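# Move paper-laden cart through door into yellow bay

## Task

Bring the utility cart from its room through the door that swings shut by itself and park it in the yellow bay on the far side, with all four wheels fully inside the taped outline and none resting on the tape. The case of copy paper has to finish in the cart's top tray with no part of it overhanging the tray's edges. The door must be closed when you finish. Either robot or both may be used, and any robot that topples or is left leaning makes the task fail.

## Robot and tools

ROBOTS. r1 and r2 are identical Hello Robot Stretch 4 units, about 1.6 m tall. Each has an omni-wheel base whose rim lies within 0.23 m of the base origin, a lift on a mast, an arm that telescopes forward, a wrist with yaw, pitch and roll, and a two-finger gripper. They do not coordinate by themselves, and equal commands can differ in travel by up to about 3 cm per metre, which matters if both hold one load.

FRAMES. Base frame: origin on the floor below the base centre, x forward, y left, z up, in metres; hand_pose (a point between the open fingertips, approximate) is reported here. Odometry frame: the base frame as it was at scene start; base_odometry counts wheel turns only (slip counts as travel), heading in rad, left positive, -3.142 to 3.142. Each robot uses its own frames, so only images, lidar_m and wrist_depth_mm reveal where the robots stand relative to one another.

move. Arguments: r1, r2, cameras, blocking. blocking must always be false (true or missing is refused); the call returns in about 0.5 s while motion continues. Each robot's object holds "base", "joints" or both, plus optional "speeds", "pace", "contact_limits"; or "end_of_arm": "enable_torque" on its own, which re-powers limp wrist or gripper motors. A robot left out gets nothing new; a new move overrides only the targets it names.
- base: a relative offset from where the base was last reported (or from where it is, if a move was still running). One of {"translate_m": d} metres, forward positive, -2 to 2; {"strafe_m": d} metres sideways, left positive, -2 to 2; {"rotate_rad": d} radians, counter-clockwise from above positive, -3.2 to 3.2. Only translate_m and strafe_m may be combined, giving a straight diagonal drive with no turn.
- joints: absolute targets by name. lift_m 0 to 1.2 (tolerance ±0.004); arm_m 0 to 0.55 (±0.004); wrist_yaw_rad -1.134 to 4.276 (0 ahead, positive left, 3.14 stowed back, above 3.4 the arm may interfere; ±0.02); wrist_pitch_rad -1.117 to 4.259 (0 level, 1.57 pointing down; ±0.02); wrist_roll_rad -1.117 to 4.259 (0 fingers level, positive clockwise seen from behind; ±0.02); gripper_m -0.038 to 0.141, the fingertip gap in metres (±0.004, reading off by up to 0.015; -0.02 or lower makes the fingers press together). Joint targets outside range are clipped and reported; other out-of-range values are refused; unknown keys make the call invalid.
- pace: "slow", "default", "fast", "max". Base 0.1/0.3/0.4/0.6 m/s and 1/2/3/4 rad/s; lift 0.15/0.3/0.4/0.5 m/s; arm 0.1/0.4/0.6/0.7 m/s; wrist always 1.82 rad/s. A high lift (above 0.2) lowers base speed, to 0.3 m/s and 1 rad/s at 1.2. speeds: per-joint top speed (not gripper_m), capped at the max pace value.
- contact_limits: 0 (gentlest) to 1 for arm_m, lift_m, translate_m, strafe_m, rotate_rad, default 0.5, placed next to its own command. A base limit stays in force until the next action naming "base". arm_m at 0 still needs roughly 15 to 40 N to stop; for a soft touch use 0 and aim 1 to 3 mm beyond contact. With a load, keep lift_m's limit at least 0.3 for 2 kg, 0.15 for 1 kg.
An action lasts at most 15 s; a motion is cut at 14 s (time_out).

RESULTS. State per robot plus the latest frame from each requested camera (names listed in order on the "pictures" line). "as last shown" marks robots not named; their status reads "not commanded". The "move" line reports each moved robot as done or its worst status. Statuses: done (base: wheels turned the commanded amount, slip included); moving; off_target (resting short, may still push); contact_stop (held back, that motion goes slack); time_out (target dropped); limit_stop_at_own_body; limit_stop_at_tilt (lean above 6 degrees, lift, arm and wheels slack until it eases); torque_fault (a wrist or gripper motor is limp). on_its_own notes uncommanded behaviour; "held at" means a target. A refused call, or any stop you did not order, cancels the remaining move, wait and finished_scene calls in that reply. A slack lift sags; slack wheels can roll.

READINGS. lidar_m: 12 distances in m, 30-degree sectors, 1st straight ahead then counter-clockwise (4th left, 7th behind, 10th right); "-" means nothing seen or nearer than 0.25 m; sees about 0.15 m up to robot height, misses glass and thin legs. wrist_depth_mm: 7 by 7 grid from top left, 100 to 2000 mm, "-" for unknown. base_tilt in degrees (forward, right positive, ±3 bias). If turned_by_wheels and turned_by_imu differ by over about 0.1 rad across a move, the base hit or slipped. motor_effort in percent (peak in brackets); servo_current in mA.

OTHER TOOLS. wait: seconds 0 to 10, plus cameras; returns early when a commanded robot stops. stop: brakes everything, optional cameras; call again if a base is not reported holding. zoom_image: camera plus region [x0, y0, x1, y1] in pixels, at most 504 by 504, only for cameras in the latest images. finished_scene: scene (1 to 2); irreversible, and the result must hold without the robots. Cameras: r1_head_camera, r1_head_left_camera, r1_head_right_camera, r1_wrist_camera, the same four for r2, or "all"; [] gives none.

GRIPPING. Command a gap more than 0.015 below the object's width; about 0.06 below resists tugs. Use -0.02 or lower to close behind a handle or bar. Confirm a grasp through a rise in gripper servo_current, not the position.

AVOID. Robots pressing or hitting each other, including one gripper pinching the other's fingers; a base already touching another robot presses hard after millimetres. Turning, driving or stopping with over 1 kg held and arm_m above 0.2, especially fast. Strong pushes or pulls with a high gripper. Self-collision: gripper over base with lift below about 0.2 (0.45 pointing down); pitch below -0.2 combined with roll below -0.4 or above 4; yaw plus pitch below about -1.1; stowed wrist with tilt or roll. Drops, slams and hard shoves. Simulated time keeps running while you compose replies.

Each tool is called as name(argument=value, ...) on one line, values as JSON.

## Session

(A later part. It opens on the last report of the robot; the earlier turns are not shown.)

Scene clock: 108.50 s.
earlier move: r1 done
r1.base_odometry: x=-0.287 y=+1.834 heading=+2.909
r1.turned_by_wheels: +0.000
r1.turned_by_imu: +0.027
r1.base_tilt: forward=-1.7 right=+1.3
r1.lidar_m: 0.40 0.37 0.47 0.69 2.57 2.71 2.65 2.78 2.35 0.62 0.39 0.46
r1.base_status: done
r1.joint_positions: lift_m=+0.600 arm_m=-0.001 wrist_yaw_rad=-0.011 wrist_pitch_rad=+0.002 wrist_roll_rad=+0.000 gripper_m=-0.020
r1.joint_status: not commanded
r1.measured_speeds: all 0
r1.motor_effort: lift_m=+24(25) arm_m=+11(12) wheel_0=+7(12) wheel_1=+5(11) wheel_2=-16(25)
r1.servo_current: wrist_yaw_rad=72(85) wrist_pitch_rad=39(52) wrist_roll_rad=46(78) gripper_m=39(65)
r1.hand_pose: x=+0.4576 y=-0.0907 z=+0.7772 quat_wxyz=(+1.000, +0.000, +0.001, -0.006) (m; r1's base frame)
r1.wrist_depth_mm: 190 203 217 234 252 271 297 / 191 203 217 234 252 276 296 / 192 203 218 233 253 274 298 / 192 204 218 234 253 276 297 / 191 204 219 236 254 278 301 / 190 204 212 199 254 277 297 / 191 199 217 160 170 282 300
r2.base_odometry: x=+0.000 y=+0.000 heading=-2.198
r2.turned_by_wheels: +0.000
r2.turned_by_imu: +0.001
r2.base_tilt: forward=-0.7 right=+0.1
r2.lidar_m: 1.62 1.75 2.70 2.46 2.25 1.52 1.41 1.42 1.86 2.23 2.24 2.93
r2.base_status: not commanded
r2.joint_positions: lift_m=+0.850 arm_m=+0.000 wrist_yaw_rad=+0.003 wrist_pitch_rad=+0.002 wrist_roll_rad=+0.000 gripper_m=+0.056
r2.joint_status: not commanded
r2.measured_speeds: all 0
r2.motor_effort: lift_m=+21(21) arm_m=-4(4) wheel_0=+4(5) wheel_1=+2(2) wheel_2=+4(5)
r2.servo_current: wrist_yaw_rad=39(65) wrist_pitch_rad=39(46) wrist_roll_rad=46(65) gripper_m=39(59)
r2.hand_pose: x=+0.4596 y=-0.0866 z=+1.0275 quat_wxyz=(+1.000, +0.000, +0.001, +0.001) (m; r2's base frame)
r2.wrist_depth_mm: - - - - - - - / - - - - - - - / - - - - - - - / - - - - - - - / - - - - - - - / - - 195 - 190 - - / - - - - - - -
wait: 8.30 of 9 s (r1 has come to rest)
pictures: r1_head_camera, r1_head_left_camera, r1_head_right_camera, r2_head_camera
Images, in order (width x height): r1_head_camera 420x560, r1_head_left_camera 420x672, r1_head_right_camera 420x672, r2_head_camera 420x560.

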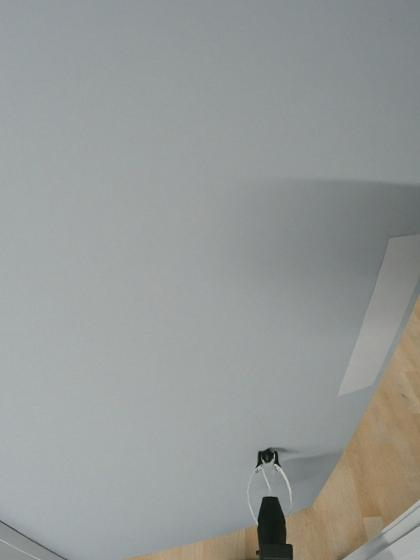

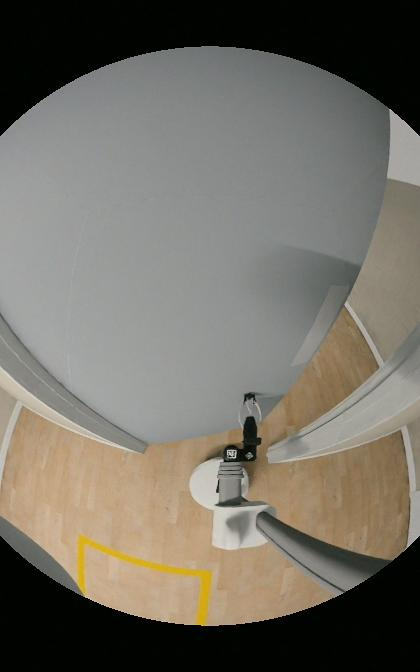

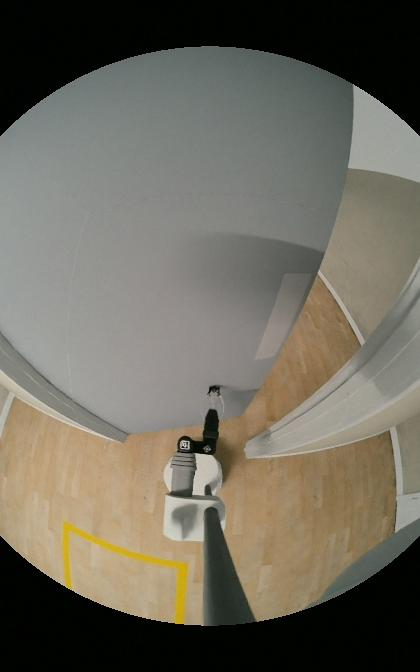

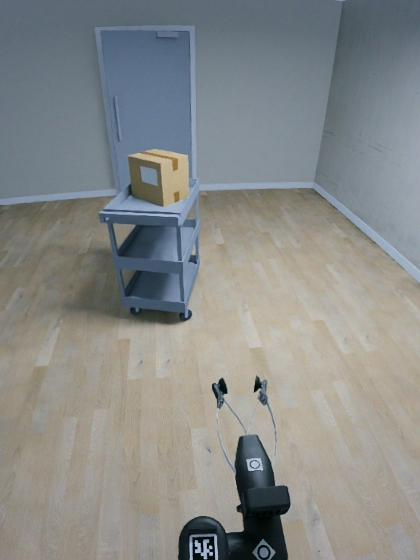

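wait(seconds=0, cameras=["r2_head_camera","r1_head_camera"])

zoom_image(camera="r2_head_camera", region=[60, 0, 240, 240])

Scene clock: 112.70 s.
r1.base_odometry: x=-0.287 y=+1.834 heading=+2.909
r1.turned_by_wheels: +0.000
r1.turned_by_imu: +0.000
r1.base_tilt: forward=-1.6 right=+1.3
r1.lidar_m: 0.40 0.37 0.48 0.70 2.60 2.73 2.62 2.78 2.31 0.62 0.39 0.47
r1.base_status: done
r1.joint_positions: lift_m=+0.600 arm_m=-0.001 wrist_yaw_rad=-0.011 wrist_pitch_rad=+0.002 wrist_roll_rad=+0.000 gripper_m=-0.020
r1.joint_status: not commanded
r1.measured_speeds: all 0
r1.motor_effort: lift_m=+24(25) arm_m=+11(12) wheel_0=+7(12) wheel_1=+5(11) wheel_2=-16(25)
r1.servo_current: wrist_yaw_rad=65(85) wrist_pitch_rad=39(52) wrist_roll_rad=65(78) gripper_m=46(65)
r1.hand_pose: x=+0.4576 y=-0.0907 z=+0.7772 quat_wxyz=(+1.000, +0.000, +0.001, -0.006) (m; r1's base frame)
r1.wrist_depth_mm: 191 202 216 234 252 272 297 / 191 202 218 235 252 276 296 / 192 203 219 233 253 274 297 / 193 204 219 234 254 277 296 / 192 204 220 235 254 276 300 / 191 204 212 199 254 278 298 / 191 198 217 160 170 282 298
r2.base_odometry: x=+0.000 y=+0.000 heading=-2.198
r2.turned_by_wheels: +0.000
r2.turned_by_imu: +0.000
r2.base_tilt: forward=-0.7 right=+0.0
r2.lidar_m: 1.62 1.74 2.69 2.50 2.21 1.54 1.42 1.44 1.86 2.22 2.28 2.94
r2.base_status: not commanded
r2.joint_positions: lift_m=+0.850 arm_m=+0.000 wrist_yaw_rad=+0.003 wrist_pitch_rad=+0.002 wrist_roll_rad=+0.000 gripper_m=+0.056
r2.joint_status: not commanded
r2.measured_speeds: all 0
r2.motor_effort: lift_m=+21(21) arm_m=-4(4) wheel_0=+4(5) wheel_1=+2(2) wheel_2=+4(5)
r2.servo_current: wrist_yaw_rad=52(65) wrist_pitch_rad=39(46) wrist_roll_rad=39(65) gripper_m=46(59)
r2.hand_pose: x=+0.4596 y=-0.0866 z=+1.0275 quat_wxyz=(+1.000, +0.000, +0.001, +0.001) (m; r2's base frame)
r2.wrist_depth_mm: - - - - - - - / - - - - - - - / - - - - - - - / - - - - - - - / - - - - - - - / - - 194 - 190 - - / - - - - - - -
pictures: r1_head_camera, r2_head_camera
Images, in order (width x height): r1_head_camera 420x560, r2_head_camera 420x560.

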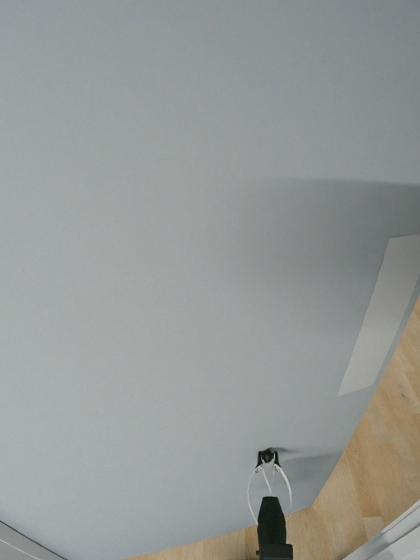

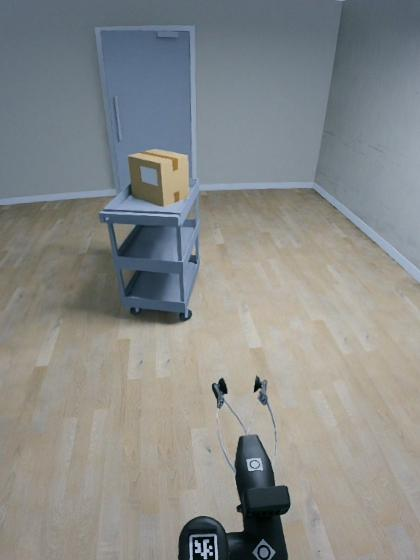

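Scaled by 2.100 from the camera's 420x560 image, which has a finer 1200x1600 frame.

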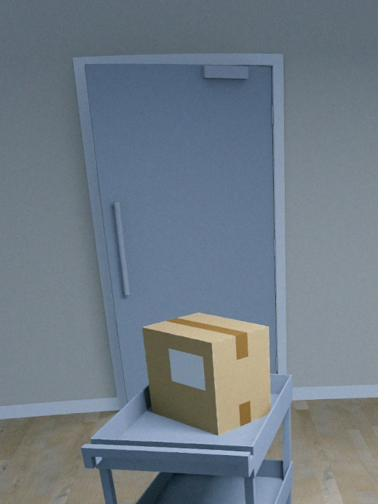

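move(blocking=false, r2={"base":{"rotate_rad":-2.6}}, cameras=[])

wait(seconds=4, cameras=["r2_head_camera","r2_head_left_camera","r2_head_right_camera"])

move(blocking=false, r1={"base":{"translate_m":0.35},"pace":"slow"}, cameras=[])

wait(seconds=6, cameras=["r1_head_camera","r1_head_left_camera","r1_head_right_camera"])

Scene clock: 121.10 s.
move: r2 moving
r1: as last shown
r1.lidar_m: 0.37 0.38 0.46 0.70 2.58 2.72 2.61 2.79 2.35 0.61 0.41 0.47
r1.motor_effort: lift_m=+24(24) arm_m=+11(11) wheel_0=+7(7) wheel_1=+5(5) wheel_2=-16(16)
r1.servo_current: wrist_yaw_rad=65(85) wrist_pitch_rad=39(46) wrist_roll_rad=46(65) gripper_m=46(46)
r1.wrist_depth_mm: 191 202 217 233 252 270 297 / 191 203 218 235 253 276 296 / 192 204 218 234 253 276 298 / 191 204 219 234 254 274 296 / 192 204 219 235 254 277 301 / 191 205 213 199 254 277 298 / 191 198 216 160 170 283 300
r2.base_odometry: x=+0.000 y=+0.000 heading=-2.451
r2.turned_by_wheels: -0.252
r2.turned_by_imu: -0.244
r2.base_tilt: forward=-0.7 right=+0.1
r2.lidar_m: 1.99 1.61 3.07 2.52 2.50 1.74 1.42 1.40 1.55 2.24 2.22 2.50
r2.base_status: rotate_rad moving
r2.joint_positions: lift_m=+0.850 arm_m=+0.000 wrist_yaw_rad=+0.003 wrist_pitch_rad=+0.002 wrist_roll_rad=+0.000 gripper_m=+0.056
r2.joint_status: not commanded
r2.measured_speeds: translate_m=+0.001 strafe_m=-0.001 rotate_rad=-0.969 lift_m=+0.000 arm_m=+0.000 wrist_yaw_rad=+0.000 wrist_pitch_rad=+0.000 wrist_roll_rad=+0.000
r2.motor_effort: lift_m=+21(21) arm_m=-4(4) wheel_0=+6(10) wheel_1=+9(10) wheel_2=+11(11)
r2.servo_current: wrist_yaw_rad=39(52) wrist_pitch_rad=46(46) wrist_roll_rad=52(59) gripper_m=46(52)
r2.hand_pose: x=+0.4596 y=-0.0866 z=+1.0275 quat_wxyz=(+1.000, +0.000, +0.001, +0.001) (m; r2's base frame)
r2.wrist_depth_mm: - - - - - - - / - - - - - - - / - - - - - - - / - - - - - - - / - 1921 - - - - - / - - 195 - 190 - - / - 147 - - - - -
pictures: none
No camera images: "cameras" was empty.

Scene clock: 123.20 s.
earlier move: r2 done
r1.base_odometry: x=-0.287 y=+1.834 heading=+2.909
r1.turned_by_wheels: +0.000
r1.turned_by_imu: +0.000
r1.base_tilt: forward=-1.6 right=+1.3
r1.lidar_m: 0.39 0.39 0.47 0.68 2.56 2.70 2.63 2.77 2.35 0.60 0.41 0.48
r1.base_status: not commanded
r1.joint_positions: lift_m=+0.600 arm_m=-0.001 wrist_yaw_rad=-0.011 wrist_pitch_rad=+0.002 wrist_roll_rad=+0.000 gripper_m=-0.020
r1.joint_status: not commanded
r1.measured_speeds: all 0
r1.motor_effort: lift_m=+24(24) arm_m=+11(12) wheel_0=+7(8) wheel_1=+5(6) wheel_2=-16(16)
r1.servo_current: wrist_yaw_rad=65(85) wrist_pitch_rad=46(52) wrist_roll_rad=46(65) gripper_m=46(52)
r1.hand_pose: x=+0.4576 y=-0.0907 z=+0.7772 quat_wxyz=(+1.000, +0.000, +0.001, -0.006) (m; r1's base frame)
r1.wrist_depth_mm: 191 202 216 234 252 271 296 / 191 203 218 234 253 273 296 / 193 205 217 234 254 276 300 / 192 204 217 235 253 277 296 / 193 204 219 234 253 277 298 / 191 204 213 198 255 277 298 / 191 199 217 160 170 282 298
r2.base_odometry: x=+0.000 y=+0.000 heading=+1.485
r2.turned_by_wheels: -2.347
r2.turned_by_imu: -2.284
r2.base_tilt: forward=-0.7 right=+0.1
r2.lidar_m: 1.43 1.91 2.23 2.28 3.02 1.61 3.80 2.63 2.50 2.14 1.51 1.40
r2.base_status: done
r2.joint_positions: lift_m=+0.850 arm_m=+0.000 wrist_yaw_rad=+0.003 wrist_pitch_rad=+0.002 wrist_roll_rad=+0.000 gripper_m=+0.056
r2.joint_status: not commanded
r2.measured_speeds: all 0
r2.motor_effort: lift_m=+21(21) arm_m=-4(4) wheel_0=+2(14) wheel_1=+2(12) wheel_2=+2(11)
r2.servo_current: wrist_yaw_rad=39(59) wrist_pitch_rad=33(46) wrist_roll_rad=46(59) gripper_m=46(52)
r2.hand_pose: x=+0.4596 y=-0.0867 z=+1.0275 quat_wxyz=(+1.000, +0.000, +0.001, +0.001) (m; r2's base frame)
r2.wrist_depth_mm: - - - - - - - / - - - - - - - / - - - - - - - / - - - - - - - / - - - - - - - / - - 190 - 188 - - / - 146 - - - - -
wait: 2.10 of 4 s (r2 has come to rest)
pictures: r2_head_camera, r2_head_left_camera, r2_head_right_camera
Images, in order (width x height): r2_head_camera 420x560, r2_head_left_camera 420x672, r2_head_right_camera 420x672.

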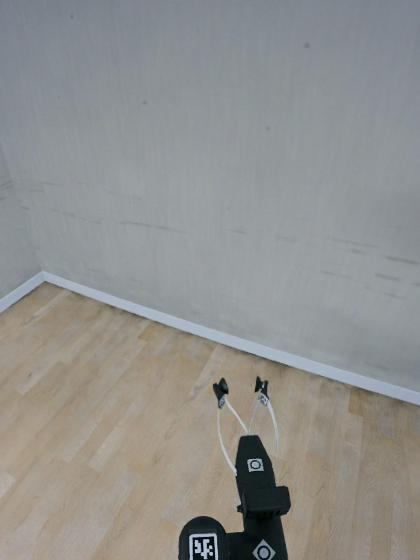

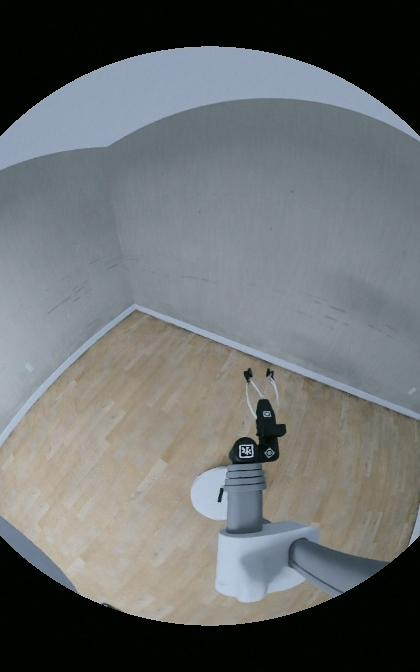

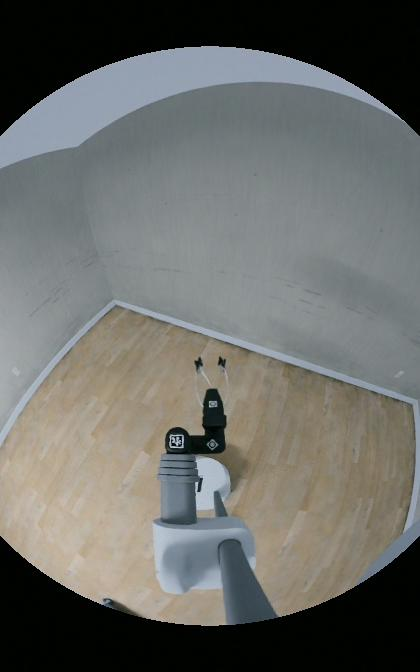

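Scene clock: 123.70 s.
move: r1 moving
r1.base_odometry: x=-0.299 y=+1.837 heading=+2.909
r1.turned_by_wheels: +0.000
r1.turned_by_imu: +0.000
r1.base_tilt: forward=-1.6 right=+1.3
r1.lidar_m: 0.39 0.39 0.45 0.63 2.57 2.73 2.65 2.79 2.35 0.55 0.41 0.47
r1.base_status: translate_m moving
r1.joint_positions: lift_m=+0.600 arm_m=-0.001 wrist_yaw_rad=-0.011 wrist_pitch_rad=+0.002 wrist_roll_rad=+0.000 gripper_m=-0.020
r1.joint_status: not commanded
r1.measured_speeds: translate_m=+0.051 strafe_m=-0.001 rotate_rad=-0.004 lift_m=+0.000 arm_m=+0.000 wrist_yaw_rad=+0.000 wrist_pitch_rad=+0.000 wrist_roll_rad=+0.000
r1.motor_effort: lift_m=+24(24) arm_m=+11(11) wheel_0=+10(11) wheel_1=+7(9) wheel_2=-18(21)
r1.servo_current: wrist_yaw_rad=59(78) wrist_pitch_rad=52(52) wrist_roll_rad=59(65) gripper_m=39(46)
r1.hand_pose: x=+0.4576 y=-0.0907 z=+0.7772 quat_wxyz=(+1.000, +0.000, +0.001, -0.006) (m; r1's base frame)
r1.wrist_depth_mm: 190 202 217 234 254 278 301 / 190 203 217 234 253 278 298 / 189 202 217 235 255 279 303 / 191 203 217 235 255 278 306 / 191 203 218 235 255 281 301 / 190 203 209 200 256 282 301 / 189 197 216 179 179 286 307
r2: as last shown
r2.turned_by_wheels: +0.000
r2.turned_by_imu: +0.000
r2.base_tilt: forward=-0.7 right=+0.0
r2.lidar_m: 1.45 1.92 2.22 2.30 3.04 1.60 3.76 2.64 2.48 2.15 1.46 1.40
r2.motor_effort: lift_m=+21(21) arm_m=-4(4) wheel_0=+2(2) wheel_1=+1(2) wheel_2=+3(3)
r2.servo_current: wrist_yaw_rad=46(59) wrist_pitch_rad=39(46) wrist_roll_rad=52(59) gripper_m=52(52)
pictures: none
No camera images: "cameras" was empty.

Scene clock: 127.97 s.
earlier move: r1 done
r1.base_odometry: x=-0.627 y=+1.915 heading=+2.909
r1.turned_by_wheels: -0.001
r1.turned_by_imu: +0.003
r1.base_tilt: forward=-1.6 right=+1.3
r1.lidar_m: 0.31 0.27 0.28 0.37 2.63 3.07 2.94 3.15 0.37 0.39 2.37 0.49
r1.base_status: done
r1.joint_positions: lift_m=+0.600 arm_m=-0.001 wrist_yaw_rad=-0.011 wrist_pitch_rad=+0.002 wrist_roll_rad=+0.000 gripper_m=-0.020
r1.joint_status: not commanded
r1.measured_speeds: all 0
r1.motor_effort: lift_m=+24(24) arm_m=+11(12) wheel_0=+0(11) wheel_1=+3(10) wheel_2=-14(23)
r1.servo_current: wrist_yaw_rad=65(91) wrist_pitch_rad=33(52) wrist_roll_rad=59(72) gripper_m=46(52)
r1.hand_pose: x=+0.4576 y=-0.0907 z=+0.7772 quat_wxyz=(+1.000, +0.000, +0.001, -0.006) (m; r1's base frame)
r1.wrist_depth_mm: 150 176 201 241 296 - - / 150 172 202 241 300 - - / 156 173 202 242 300 - - / 156 176 202 242 303 - - / 151 174 202 243 301 - - / 150 173 193 199 183 - - / 153 170 178 161 283 1661 1863
r2.base_odometry: x=+0.000 y=+0.000 heading=+1.485
r2.turned_by_wheels: +0.000
r2.turned_by_imu: +0.001
r2.base_tilt: forward=-0.7 right=+0.0
r2.lidar_m: 1.45 1.88 2.24 2.31 3.07 1.62 3.77 2.63 2.48 2.11 1.49 1.39
r2.base_status: not commanded
r2.joint_positions: lift_m=+0.850 arm_m=+0.000 wrist_yaw_rad=+0.003 wrist_pitch_rad=+0.002 wrist_roll_rad=+0.000 gripper_m=+0.056
r2.joint_status: not commanded
r2.measured_speeds: all 0
r2.motor_effort: lift_m=+21(21) arm_m=-4(4) wheel_0=+2(3) wheel_1=+1(2) wheel_2=+2(3)
r2.servo_current: wrist_yaw_rad=46(65) wrist_pitch_rad=39(52) wrist_roll_rad=46(65) gripper_m=39(52)
r2.hand_pose: x=+0.4596 y=-0.0867 z=+1.0275 quat_wxyz=(+1.000, +0.000, +0.001, +0.001) (m; r2's base frame)
r2.wrist_depth_mm: - - - - - - - / - - - - - - - / - - - - - - - / - - - - - - - / - - - - - - - / - - 190 - 187 - - / - 147 - - - - -
wait: 4.27 of 6 s (r1 has come to rest)
pictures: r1_head_camera, r1_head_left_camera, r1_head_right_camera
Images, in order (width x height): r1_head_camera 420x560, r1_head_left_camera 420x672, r1_head_right_camera 420x672.

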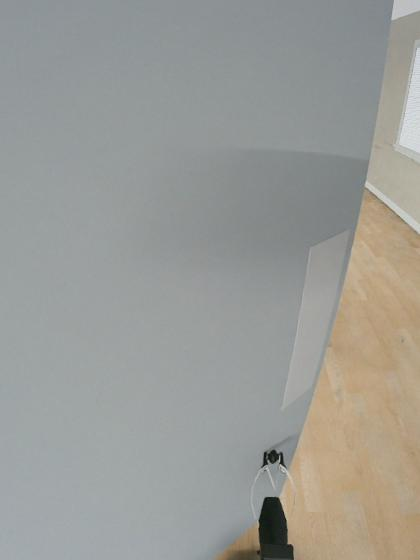

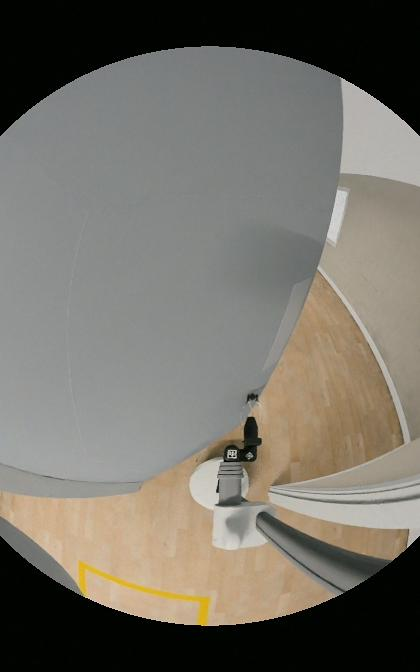

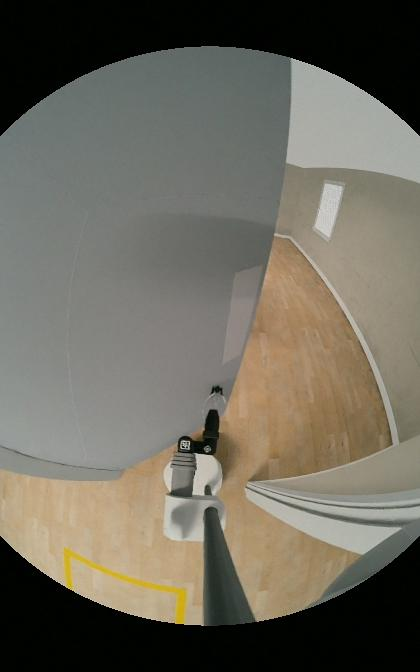

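move(blocking=false, r2={"base":{"rotate_rad":2.6}}, cameras=[])

wait(seconds=5, cameras=["r2_head_camera","r2_head_left_camera"])

zoom_image(camera="r2_head_camera", region=[60, 0, 240, 330])

Scene clock: 144.00 s.
move: r2 moving
r1: as last shown
r1.turned_by_wheels: +0.000
r1.turned_by_imu: +0.000
r1.lidar_m: 0.30 0.27 0.28 0.35 2.69 3.07 3.00 3.14 0.38 0.38 2.39 0.49
r1.motor_effort: lift_m=+24(24) arm_m=+11(11) wheel_0=+0(1) wheel_1=+3(4) wheel_2=-14(14)
r1.servo_current: wrist_yaw_rad=78(85) wrist_pitch_rad=46(46) wrist_roll_rad=46(59) gripper_m=46(46)
r1.wrist_depth_mm: 150 176 201 240 298 - - / 150 172 202 241 300 - - / 156 173 202 242 298 - - / 156 177 203 242 298 - - / 150 174 202 242 303 - - / 150 173 193 199 183 - - / 153 170 178 161 282 1661 1863
r2.base_odometry: x=+0.000 y=+0.000 heading=+1.736
r2.turned_by_wheels: +0.251
r2.turned_by_imu: +0.244
r2.base_tilt: forward=-0.6 right=+0.0
r2.lidar_m: 1.60 2.24 2.23 2.53 1.93 1.62 3.07 2.53 2.50 1.69 1.41 1.39
r2.base_status: rotate_rad moving
r2.joint_positions: lift_m=+0.850 arm_m=+0.000 wrist_yaw_rad=+0.003 wrist_pitch_rad=+0.002 wrist_roll_rad=+0.000 gripper_m=+0.056
r2.joint_status: not commanded
r2.measured_speeds: translate_m=+0.000 strafe_m=+0.000 rotate_rad=+0.969 lift_m=+0.000 arm_m=+0.000 wrist_yaw_rad=+0.000 wrist_pitch_rad=+0.000 wrist_roll_rad=+0.000
r2.motor_effort: lift_m=+21(21) arm_m=-4(4) wheel_0=-10(10) wheel_1=-8(10) wheel_2=-12(12)
r2.servo_current: wrist_yaw_rad=33(46) wrist_pitch_rad=39(39) wrist_roll_rad=39(59) gripper_m=46(59)
r2.hand_pose: x=+0.4595 y=-0.0867 z=+1.0275 quat_wxyz=(+1.000, +0.000, +0.001, +0.001) (m; r2's base frame)
r2.wrist_depth_mm: - - - - - - - / - - - - - - - / - - - - - - - / - - - - - - - / - - - - - - - / - - 194 - 188 - - / - - - - - - -
pictures: none
No camera images: "cameras" was empty.

Scene clock: 146.10 s.
earlier move: r2 done
r1.base_odometry: x=-0.627 y=+1.915 heading=+2.909
r1.turned_by_wheels: +0.000
r1.turned_by_imu: +0.000
r1.base_tilt: forward=-1.6 right=+1.3
r1.lidar_m: 0.32 0.27 0.28 0.34 2.66 3.06 3.00 3.15 0.36 0.38 2.39 0.49
r1.base_status: not commanded
r1.joint_positions: lift_m=+0.600 arm_m=-0.001 wrist_yaw_rad=-0.011 wrist_pitch_rad=+0.002 wrist_roll_rad=+0.000 gripper_m=-0.020
r1.joint_status: not commanded
r1.measured_speeds: all 0
r1.motor_effort: lift_m=+24(24) arm_m=+11(11) wheel_0=+0(1) wheel_1=+3(4) wheel_2=-14(14)
r1.servo_current: wrist_yaw_rad=72(91) wrist_pitch_rad=39(52) wrist_roll_rad=59(72) gripper_m=39(52)
r1.hand_pose: x=+0.4576 y=-0.0907 z=+0.7772 quat_wxyz=(+1.000, +0.000, +0.001, -0.006) (m; r1's base frame)
r1.wrist_depth_mm: 149 177 201 241 297 - - / 150 172 200 241 301 - - / 156 173 202 241 300 - - / 156 176 202 241 301 - - / 150 173 203 243 303 - - / 151 173 193 198 183 - - / 153 169 178 160 283 1618 1808
r2.base_odometry: x=+0.000 y=+0.000 heading=-2.198
r2.turned_by_wheels: +2.349
r2.turned_by_imu: +2.286
r2.base_tilt: forward=-0.7 right=+0.1
r2.lidar_m: 1.62 1.77 2.70 2.50 2.21 1.51 1.41 1.43 1.88 2.21 2.28 2.92
r2.base_status: done
r2.joint_positions: lift_m=+0.850 arm_m=+0.000 wrist_yaw_rad=+0.003 wrist_pitch_rad=+0.002 wrist_roll_rad=+0.000 gripper_m=+0.056
r2.joint_status: not commanded
r2.measured_speeds: all 0
r2.motor_effort: lift_m=+21(21) arm_m=-4(5) wheel_0=-2(11) wheel_1=-2(10) wheel_2=-3(13)
r2.servo_current: wrist_yaw_rad=33(65) wrist_pitch_rad=46(46) wrist_roll_rad=52(59) gripper_m=52(59)
r2.hand_pose: x=+0.4596 y=-0.0867 z=+1.0275 quat_wxyz=(+1.000, +0.000, +0.001, +0.001) (m; r2's base frame)
r2.wrist_depth_mm: - - - - - - - / - - - - - - - / - - - - - - - / - - - - - - - / - - - - - - - / - - 195 - 190 - - / - - - - - - -
wait: 2.10 of 5 s (r2 has come to rest)
pictures: r2_head_camera, r2_head_left_camera
Images, in order (width x height): r2_head_camera 420x560, r2_head_left_camera 420x672.

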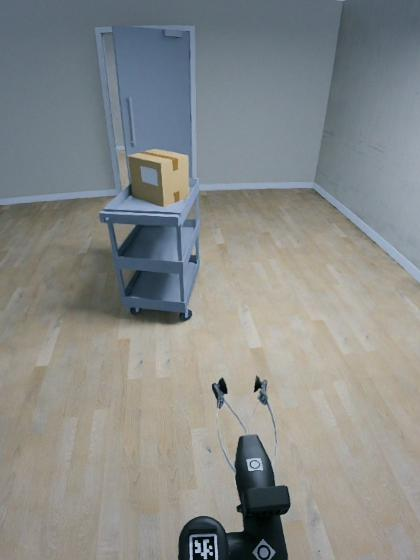

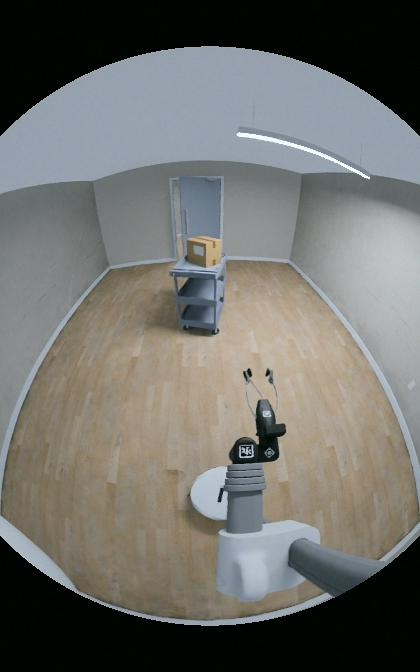

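Scaled by 1.527 from the camera's 420x560 image, which has a finer 1200x1600 frame.

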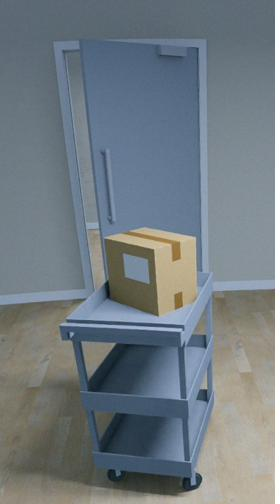

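move(blocking=false, r1={"base":{"translate_m":0.45},"pace":"slow"}, cameras=[])

wait(seconds=7, cameras=["r1_head_camera","r1_head_left_camera","r1_head_right_camera","r2_head_camera"])

Scene clock: 151.77 s.
move: r1 moving
r1.base_odometry: x=-0.639 y=+1.918 heading=+2.907
r1.turned_by_wheels: -0.001
r1.turned_by_imu: -0.002
r1.base_tilt: forward=-1.6 right=+1.3
r1.lidar_m: 0.31 0.25 0.26 0.34 0.65 3.10 3.00 3.16 0.37 0.38 2.37 0.48
r1.base_status: translate_m moving
r1.joint_positions: lift_m=+0.600 arm_m=-0.001 wrist_yaw_rad=-0.013 wrist_pitch_rad=+0.002 wrist_roll_rad=+0.000 gripper_m=-0.020
r1.joint_status: not commanded
r1.measured_speeds: translate_m=+0.049 strafe_m=+0.000 rotate_rad=+0.001 lift_m=+0.000 arm_m=+0.000 wrist_yaw_rad=-0.002 wrist_pitch_rad=+0.000 wrist_roll_rad=+0.000
r1.motor_effort: lift_m=+24(24) arm_m=+11(11) wheel_0=-2(4) wheel_1=+4(5) wheel_2=-20(22)
r1.servo_current: wrist_yaw_rad=72(85) wrist_pitch_rad=46(46) wrist_roll_rad=52(59) gripper_m=39(52)
r1.hand_pose: x=+0.4575 y=-0.0911 z=+0.7772 quat_wxyz=(+1.000, +0.000, +0.001, -0.006) (m; r1's base frame)
r1.wrist_depth_mm: 146 172 198 237 283 - - / 146 169 198 238 286 - - / 144 168 199 237 289 - - / 153 170 203 238 297 - - / 147 173 200 239 300 - - / 147 173 189 198 181 - - / 147 166 168 150 273 136 1863
r2: as last shown
r2.turned_by_wheels: +0.000
r2.turned_by_imu: +0.000
r2.lidar_m: 1.60 1.74 2.71 2.50 2.21 1.53 1.41 1.40 1.88 2.22 2.27 2.91
r2.motor_effort: lift_m=+21(21) arm_m=-4(4) wheel_0=-1(2) wheel_1=-3(3) wheel_2=-3(3)
r2.servo_current: wrist_yaw_rad=46(52) wrist_pitch_rad=39(46) wrist_roll_rad=46(52) gripper_m=46(52)
r2.wrist_depth_mm: - - - - - - - / - - - - - - - / - - - - - - - / - - - - - - - / - - - - - - - / - - 194 - 190 - - / - - - - - - -
pictures: none
No camera images: "cameras" was empty.

Scene clock: 157.03 s.
earlier move: r1 done
r1.base_odometry: x=-1.064 y=+2.019 heading=+2.909
r1.turned_by_wheels: +0.002
r1.turned_by_imu: -0.005
r1.base_tilt: forward=-1.6 right=+1.3
r1.lidar_m: 0.27 0.25 - 0.25 0.28 3.53 3.48 0.63 0.72 2.14 2.38 3.30
r1.base_status: done
r1.joint_positions: lift_m=+0.600 arm_m=+0.000 wrist_yaw_rad=-0.003 wrist_pitch_rad=+0.002 wrist_roll_rad=+0.000 gripper_m=-0.020
r1.joint_status: not commanded
r1.measured_speeds: all 0
r1.motor_effort: lift_m=+23(24) arm_m=+5(11) wheel_0=+4(8) wheel_1=+10(15) wheel_2=-7(22)
r1.servo_current: wrist_yaw_rad=46(98) wrist_pitch_rad=39(52) wrist_roll_rad=52(72) gripper_m=46(52)
r1.hand_pose: x=+0.4589 y=-0.0882 z=+0.7773 quat_wxyz=(+1.000, +0.000, +0.001, -0.001) (m; r1's base frame)
r1.wrist_depth_mm: - - - - - - - / - - - - - - - / - - 1430 - - - - / - - 1499 - - - - / - - - - - - - / - - 186 191 - - - / - 1863 164 179 144 1708 1756
r2.base_odometry: x=+0.000 y=+0.000 heading=-2.198
r2.turned_by_wheels: +0.000
r2.turned_by_imu: +0.001
r2.base_tilt: forward=-0.7 right=+0.1
r2.lidar_m: 1.60 1.76 2.70 2.50 2.23 1.54 1.41 1.44 1.82 2.23 2.27 2.95
r2.base_status: not commanded
r2.joint_positions: lift_m=+0.850 arm_m=+0.000 wrist_yaw_rad=+0.003 wrist_pitch_rad=+0.002 wrist_roll_rad=+0.000 gripper_m=+0.056
r2.joint_status: not commanded
r2.measured_speeds: all 0
r2.motor_effort: lift_m=+21(21) arm_m=-4(5) wheel_0=-1(2) wheel_1=-3(3) wheel_2=-3(3)
r2.servo_current: wrist_yaw_rad=46(65) wrist_pitch_rad=39(52) wrist_roll_rad=52(65) gripper_m=46(59)
r2.hand_pose: x=+0.4596 y=-0.0867 z=+1.0275 quat_wxyz=(+1.000, +0.000, +0.001, +0.001) (m; r2's base frame)
r2.wrist_depth_mm: - - - - - - - / - - - - - - - / - - - - - - - / - - - - - - - / - - - - - - - / - - 193 - 190 - - / - - - - - - -
wait: 5.27 of 7 s (r1 has come to rest)
pictures: r1_head_camera, r1_head_left_camera, r1_head_right_camera, r2_head_camera
Images, in order (width x height): r1_head_camera 420x560, r1_head_left_camera 420x672, r1_head_right_camera 420x672, r2_head_camera 420x560.

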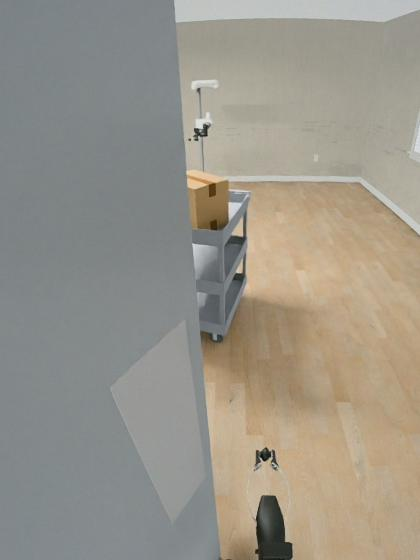

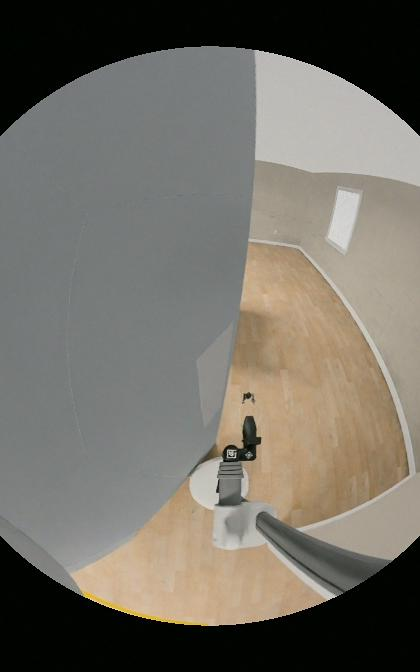

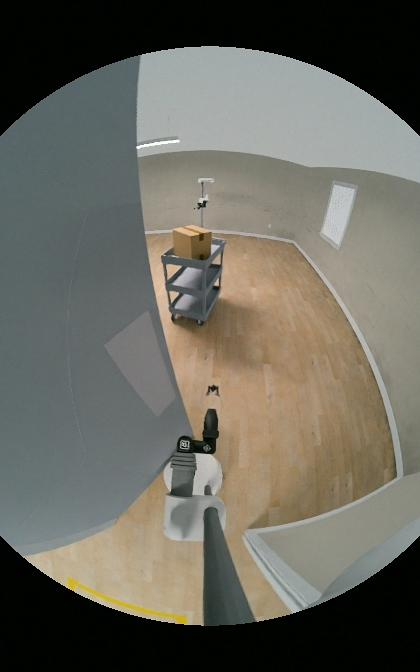

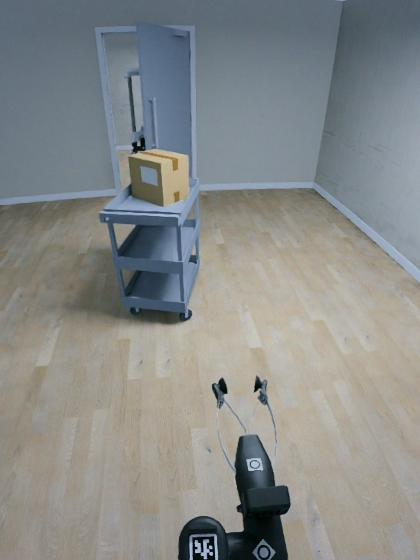

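move(blocking=false, r1={"base":{"translate_m":0.2},"pace":"slow"}, cameras=[])

wait(seconds=4, cameras=[])

move(blocking=false, r1={"base":{"strafe_m":0.35},"pace":"slow"}, cameras=[])

wait(seconds=7, cameras=["r1_head_camera","r1_head_left_camera","r1_head_right_camera","r2_head_camera"])

Scene clock: 164.60 s.
move: r1 moving
r1.base_odometry: x=-1.076 y=+2.022 heading=+2.910
r1.turned_by_wheels: +0.001
r1.turned_by_imu: +0.000
r1.base_tilt: forward=-1.6 right=+1.3
r1.lidar_m: 0.28 0.25 - 0.25 0.29 0.86 3.47 0.64 0.74 2.20 2.38 3.31
r1.base_status: translate_m moving
r1.joint_positions: lift_m=+0.600 arm_m=+0.000 wrist_yaw_rad=-0.003 wrist_pitch_rad=+0.002 wrist_roll_rad=+0.000 gripper_m=-0.020
r1.joint_status: not commanded
r1.measured_speeds: translate_m=+0.048 strafe_m=+0.000 rotate_rad=+0.000 lift_m=+0.000 arm_m=+0.000 wrist_yaw_rad=+0.000 wrist_pitch_rad=+0.000 wrist_roll_rad=+0.000
r1.motor_effort: lift_m=+23(23) arm_m=+5(5) wheel_0=+2(7) wheel_1=+11(12) wheel_2=-9(11)
r1.servo_current: wrist_yaw_rad=59(59) wrist_pitch_rad=39(46) wrist_roll_rad=52(65) gripper_m=39(52)
r1.hand_pose: x=+0.4589 y=-0.0882 z=+0.7773 quat_wxyz=(+1.000, +0.000, +0.001, -0.001) (m; r1's base frame)
r1.wrist_depth_mm: - - - - - - - / - - - - - - - / - - 1397 - - - - / - - 1499 - - - - / - - - - - - - / - - 186 190 - - - / - 1921 164 180 144 1756 1756
r2: as last shown
r2.turned_by_imu: +0.000
r2.lidar_m: 1.60 1.76 2.69 2.49 2.23 1.52 1.40 1.42 1.86 2.22 2.30 2.89
r2.motor_effort: lift_m=+21(21) arm_m=-4(4) wheel_0=-2(2) wheel_1=-3(3) wheel_2=-3(3)
r2.servo_current: wrist_yaw_rad=46(65) wrist_pitch_rad=39(46) wrist_roll_rad=46(59) gripper_m=46(52)
r2.wrist_depth_mm: - - - - - - - / - - - - - - - / - - - - - - - / - - - - - - - / - - - - - - - / - - 195 - 190 - - / - - - - - - -
pictures: none
No camera images: "cameras" was empty.

Scene clock: 167.37 s.
earlier move: r1 done
r1.base_odometry: x=-1.258 y=+2.065 heading=+2.910
r1.turned_by_wheels: +0.000
r1.turned_by_imu: +0.000
r1.base_tilt: forward=-1.6 right=+1.3
r1.lidar_m: 1.32 0.25 3.05 0.25 0.26 0.65 3.70 0.79 1.00 2.27 2.38 3.32
r1.base_status: done
r1.joint_positions: lift_m=+0.600 arm_m=+0.000 wrist_yaw_rad=-0.003 wrist_pitch_rad=+0.002 wrist_roll_rad=+0.000 gripper_m=-0.020
r1.joint_status: not commanded
r1.measured_speeds: all 0
r1.motor_effort: lift_m=+23(23) arm_m=+5(5) wheel_0=+2(8) wheel_1=+9(13) wheel_2=-5(11)
r1.servo_current: wrist_yaw_rad=39(65) wrist_pitch_rad=46(52) wrist_roll_rad=72(72) gripper_m=46(52)
r1.hand_pose: x=+0.4589 y=-0.0882 z=+0.7773 quat_wxyz=(+1.000, +0.000, +0.001, -0.001) (m; r1's base frame)
r1.wrist_depth_mm: - - - - - - - / - - - - - - - / - - 1205 - - - - / - - 1281 - - - - / - - - - - - - / - - 183 191 - - - / - 1756 165 148 143 1756 1808
r2.base_odometry: x=+0.000 y=+0.000 heading=-2.198
r2.turned_by_wheels: +0.000
r2.turned_by_imu: +0.000
r2.base_tilt: forward=-0.6 right=+0.1
r2.lidar_m: 1.63 1.75 2.71 2.47 2.23 1.54 1.39 1.44 1.87 2.22 2.28 2.91
r2.base_status: not commanded
r2.joint_positions: lift_m=+0.850 arm_m=+0.000 wrist_yaw_rad=+0.003 wrist_pitch_rad=+0.002 wrist_roll_rad=+0.000 gripper_m=+0.056
r2.joint_status: not commanded
r2.measured_speeds: all 0
r2.motor_effort: lift_m=+21(21) arm_m=-4(5) wheel_0=-2(2) wheel_1=-3(3) wheel_2=-3(3)
r2.servo_current: wrist_yaw_rad=52(65) wrist_pitch_rad=46(46) wrist_roll_rad=46(65) gripper_m=59(59)
r2.hand_pose: x=+0.4596 y=-0.0867 z=+1.0275 quat_wxyz=(+1.000, +0.000, +0.001, +0.001) (m; r2's base frame)
r2.wrist_depth_mm: - - - - - - - / - - - - - - - / - - - - - - - / - - - - - - - / - - - - - - - / - - 195 - 190 - - / - - - - - - -
wait: 2.77 of 4 s (r1 has come to rest)
pictures: none
No camera images: "cameras" was empty.

Scene clock: 167.87 s.
move: r1 moving
r1.base_odometry: x=-1.262 y=+2.051 heading=+2.909
r1.turned_by_wheels: +0.000
r1.turned_by_imu: +0.000
r1.base_tilt: forward=-1.5 right=+1.3
r1.lidar_m: 1.32 0.25 3.08 0.25 0.27 0.62 3.69 0.79 1.00 2.29 2.42 3.32
r1.base_status: strafe_m moving
r1.joint_positions: lift_m=+0.600 arm_m=+0.000 wrist_yaw_rad=-0.003 wrist_pitch_rad=+0.002 wrist_roll_rad=+0.000 gripper_m=-0.020
r1.joint_status: not commanded
r1.measured_speeds: translate_m=+0.000 strafe_m=+0.056 rotate_rad=+0.000 lift_m=+0.000 arm_m=+0.000 wrist_yaw_rad=+0.000 wrist_pitch_rad=+0.000 wrist_roll_rad=+0.000
r1.motor_effort: lift_m=+23(23) arm_m=+5(5) wheel_0=-13(16) wheel_1=+8(14) wheel_2=-2(4)
r1.servo_current: wrist_yaw_rad=52(65) wrist_pitch_rad=39(46) wrist_roll_rad=52(72) gripper_m=46(46)
r1.hand_pose: x=+0.4589 y=-0.0882 z=+0.7773 quat_wxyz=(+1.000, +0.000, +0.001, -0.001) (m; r1's base frame)
r1.wrist_depth_mm: - - - - - - - / - - - - - - - / - - 1205 - - - - / - - 1255 - - - - / - - - - - - - / - - 185 191 - - - / - 1661 164 160 143 1756 1756
r2: as last shown
r2.base_tilt: forward=-0.7 right=+0.1
r2.lidar_m: 1.62 1.76 2.70 2.48 2.19 1.51 1.41 1.44 1.85 2.21 2.28 2.93
r2.motor_effort: lift_m=+21(21) arm_m=-4(4) wheel_0=-2(2) wheel_1=-2(3) wheel_2=-3(3)
r2.servo_current: wrist_yaw_rad=52(52) wrist_pitch_rad=33(52) wrist_roll_rad=46(59) gripper_m=46(52)
pictures: none
No camera images: "cameras" was empty.

Scene clock: 172.00 s.
earlier move: r1 done
r1.base_odometry: x=-1.339 y=+1.725 heading=+2.909
r1.turned_by_wheels: +0.000
r1.turned_by_imu: +0.000
r1.base_tilt: forward=-1.6 right=+1.3
r1.lidar_m: 1.34 0.27 0.25 - 0.25 0.26 3.77 1.05 1.02 2.62 2.75 3.83
r1.base_status: done
r1.joint_positions: lift_m=+0.600 arm_m=+0.000 wrist_yaw_rad=-0.003 wrist_pitch_rad=+0.002 wrist_roll_rad=+0.000 gripper_m=-0.020
r1.joint_status: not commanded
r1.measured_speeds: all 0
r1.motor_effort: lift_m=+23(23) arm_m=+4(5) wheel_0=-8(16) wheel_1=+6(14) wheel_2=-1(4)
r1.servo_current: wrist_yaw_rad=52(65) wrist_pitch_rad=46(52) wrist_roll_rad=46(72) gripper_m=46(46)
r1.hand_pose: x=+0.4589 y=-0.0882 z=+0.7773 quat_wxyz=(+1.000, +0.000, +0.001, -0.001) (m; r1's base frame)
r1.wrist_depth_mm: - - - - - - - / - - - - - - - / - - - 1229 - - - / - - - 1708 - - - / - - - - - - - / - - - 191 - - - / - 1863 172 147 143 1708 1808
r2.base_odometry: x=+0.000 y=+0.000 heading=-2.198
r2.turned_by_wheels: +0.000
r2.turned_by_imu: +0.001
r2.base_tilt: forward=-0.7 right=+0.0
r2.lidar_m: 1.63 1.75 2.72 2.47 2.22 1.51 1.40 1.44 1.85 2.20 2.25 2.95
r2.base_status: not commanded
r2.joint_positions: lift_m=+0.850 arm_m=+0.000 wrist_yaw_rad=+0.003 wrist_pitch_rad=+0.002 wrist_roll_rad=+0.000 gripper_m=+0.056
r2.joint_status: not commanded
r2.measured_speeds: all 0
r2.motor_effort: lift_m=+21(21) arm_m=-4(5) wheel_0=-2(2) wheel_1=-3(3) wheel_2=-3(3)
r2.servo_current: wrist_yaw_rad=52(65) wrist_pitch_rad=46(52) wrist_roll_rad=46(65) gripper_m=46(59)
r2.hand_pose: x=+0.4596 y=-0.0867 z=+1.0275 quat_wxyz=(+1.000, +0.000, +0.001, +0.001) (m; r2's base frame)
r2.wrist_depth_mm: - - - - - - - / - - - - - - - / - - - - - - - / - - - - - - - / - - - - - - - / - - 195 - 190 - - / - - - - - - -
wait: 4.13 of 7 s (r1 has come to rest)
pictures: r1_head_camera, r1_head_left_camera, r1_head_right_camera, r2_head_camera
Images, in order (width x height): r1_head_camera 420x560, r1_head_left_camera 420x672, r1_head_right_camera 420x672, r2_head_camera 420x560.

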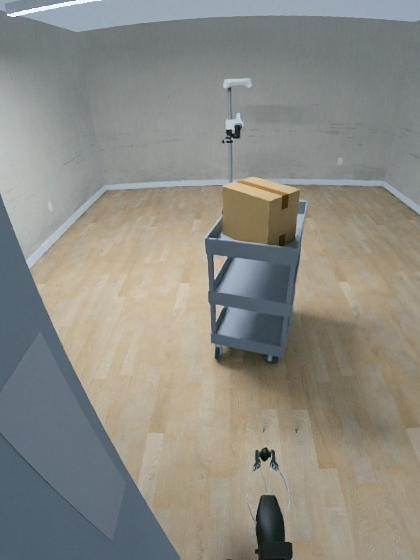

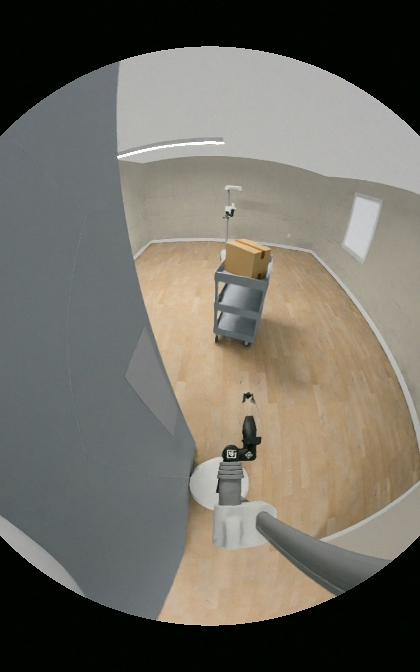

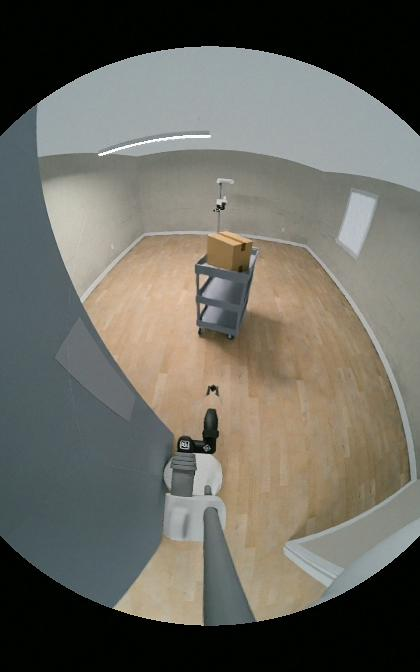

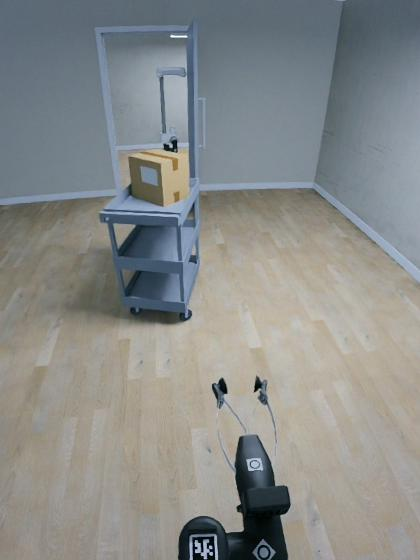

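move(blocking=false, r1={"base":{"strafe_m":0.35},"pace":"slow","contact_limits":{"strafe_m":0.4}}, cameras=[])

wait(seconds=7, cameras=["r1_head_left_camera","r1_head_right_camera","r2_head_camera"])

Scene clock: 176.10 s.
move: r1 moving
r1.base_odometry: x=-1.342 y=+1.711 heading=+2.909
r1.turned_by_wheels: +0.000
r1.turned_by_imu: +0.000
r1.base_tilt: forward=-1.6 right=+1.3
r1.lidar_m: 1.37 0.28 0.25 - 0.25 0.28 3.76 1.07 1.02 2.64 2.76 1.42
r1.base_status: strafe_m moving
r1.joint_positions: lift_m=+0.600 arm_m=+0.000 wrist_yaw_rad=-0.003 wrist_pitch_rad=+0.002 wrist_roll_rad=+0.000 gripper_m=-0.020
r1.joint_status: not commanded
r1.measured_speeds: translate_m=+0.000 strafe_m=+0.055 rotate_rad=-0.001 lift_m=+0.000 arm_m=+0.000 wrist_yaw_rad=+0.000 wrist_pitch_rad=+0.000 wrist_roll_rad=+0.000
r1.motor_effort: lift_m=+23(23) arm_m=+5(5) wheel_0=-15(17) wheel_1=+8(11) wheel_2=+1(1)
r1.servo_current: wrist_yaw_rad=65(65) wrist_pitch_rad=39(46) wrist_roll_rad=59(65) gripper_m=46(46)
r1.contact_limits: strafe_m 0.4
r1.hand_pose: x=+0.4589 y=-0.0882 z=+0.7773 quat_wxyz=(+1.000, +0.000, +0.001, -0.001) (m; r1's base frame)
r1.wrist_depth_mm: - - - - - - - / - - - - - - - / - - - 1255 - - - / - - - - - - - / - - - - - - - / - - - 191 1336 - - / - 1983 178 147 143 1756 1808
r2: as last shown
r2.turned_by_imu: +0.000
r2.lidar_m: 1.61 1.76 2.69 2.49 2.21 1.53 1.39 1.44 1.87 2.21 2.29 2.93
r2.motor_effort: lift_m=+21(21) arm_m=-4(4) wheel_0=-2(2) wheel_1=-2(3) wheel_2=-3(3)
r2.servo_current: wrist_yaw_rad=52(59) wrist_pitch_rad=39(46) wrist_roll_rad=39(52) gripper_m=52(59)
pictures: none
No camera images: "cameras" was empty.

Scene clock: 179.37 s.
earlier move: r1 contact_stop
r1.base_odometry: x=-1.368 y=+1.606 heading=+2.898
r1.turned_by_wheels: -0.011
r1.turned_by_imu: +0.008
r1.base_tilt: forward=-1.6 right=+1.3
r1.lidar_m: 1.37 0.31 0.25 - 0.25 0.25 0.55 3.83 1.10 2.74 2.87 1.38
r1.base_status: strafe_m contact_stop (by the wheels' count: +0.122 of +0.350)
r1.joint_positions: lift_m=+0.600 arm_m=+0.000 wrist_yaw_rad=-0.002 wrist_pitch_rad=+0.002 wrist_roll_rad=+0.000 gripper_m=-0.020
r1.joint_status: not commanded
r1.measured_speeds: all 0
r1.on_its_own: the wheels are slack since a contact_stop
r1.motor_effort: lift_m=+22(23) arm_m=+4(5) wheel_0=+0(27) wheel_1=+0(25) wheel_2=+0(11)
r1.servo_current: wrist_yaw_rad=46(65) wrist_pitch_rad=39(52) wrist_roll_rad=46(65) gripper_m=39(52)
r1.contact_limits: strafe_m 0.4
r1.hand_pose: x=+0.4591 y=-0.0880 z=+0.7773 quat_wxyz=(+1.000, +0.000, +0.001, -0.001) (m; r1's base frame)
r1.wrist_depth_mm: - - - - - - - / - - - - - - - / - - - 1366 1255 - - / - - - - - - - / - - - - - - - / - - - 191 179 - - / - 1863 178 147 143 1708 1808
r2.base_odometry: x=+0.000 y=+0.000 heading=-2.198
r2.turned_by_wheels: +0.000
r2.turned_by_imu: +0.000
r2.base_tilt: forward=-0.7 right=+0.1
r2.lidar_m: 1.62 1.72 2.72 2.47 2.26 1.53 1.40 1.45 1.84 2.21 2.30 2.92
r2.base_status: not commanded
r2.joint_positions: lift_m=+0.850 arm_m=+0.000 wrist_yaw_rad=+0.003 wrist_pitch_rad=+0.002 wrist_roll_rad=+0.000 gripper_m=+0.056
r2.joint_status: not commanded
r2.measured_speeds: all 0
r2.motor_effort: lift_m=+21(21) arm_m=-4(5) wheel_0=-1(2) wheel_1=-2(3) wheel_2=-3(3)
r2.servo_current: wrist_yaw_rad=52(65) wrist_pitch_rad=39(46) wrist_roll_rad=52(59) gripper_m=46(59)
r2.hand_pose: x=+0.4596 y=-0.0867 z=+1.0275 quat_wxyz=(+1.000, +0.000, +0.001, +0.001) (m; r2's base frame)
r2.wrist_depth_mm: - - - - - - - / - - - - - - - / - - - - - - - / - - - - - - - / - - - - - - - / - - 195 - 190 - - / - - - - - - -
wait: 3.27 of 7 s (r1 has come to rest)
pictures: r1_head_left_camera, r1_head_right_camera, r2_head_camera
Images, in order (width x height): r1_head_left_camera 420x672, r1_head_right_camera 420x672, r2_head_camera 420x560.

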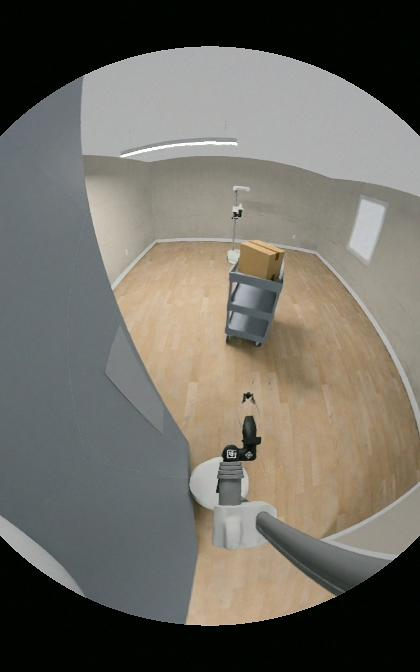

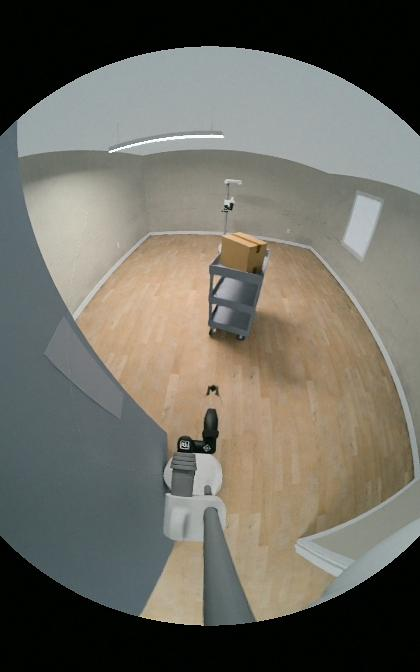

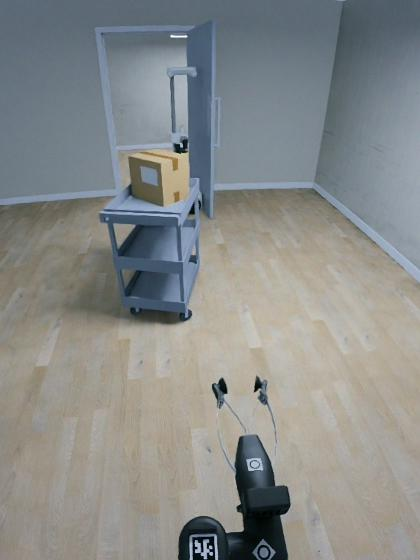

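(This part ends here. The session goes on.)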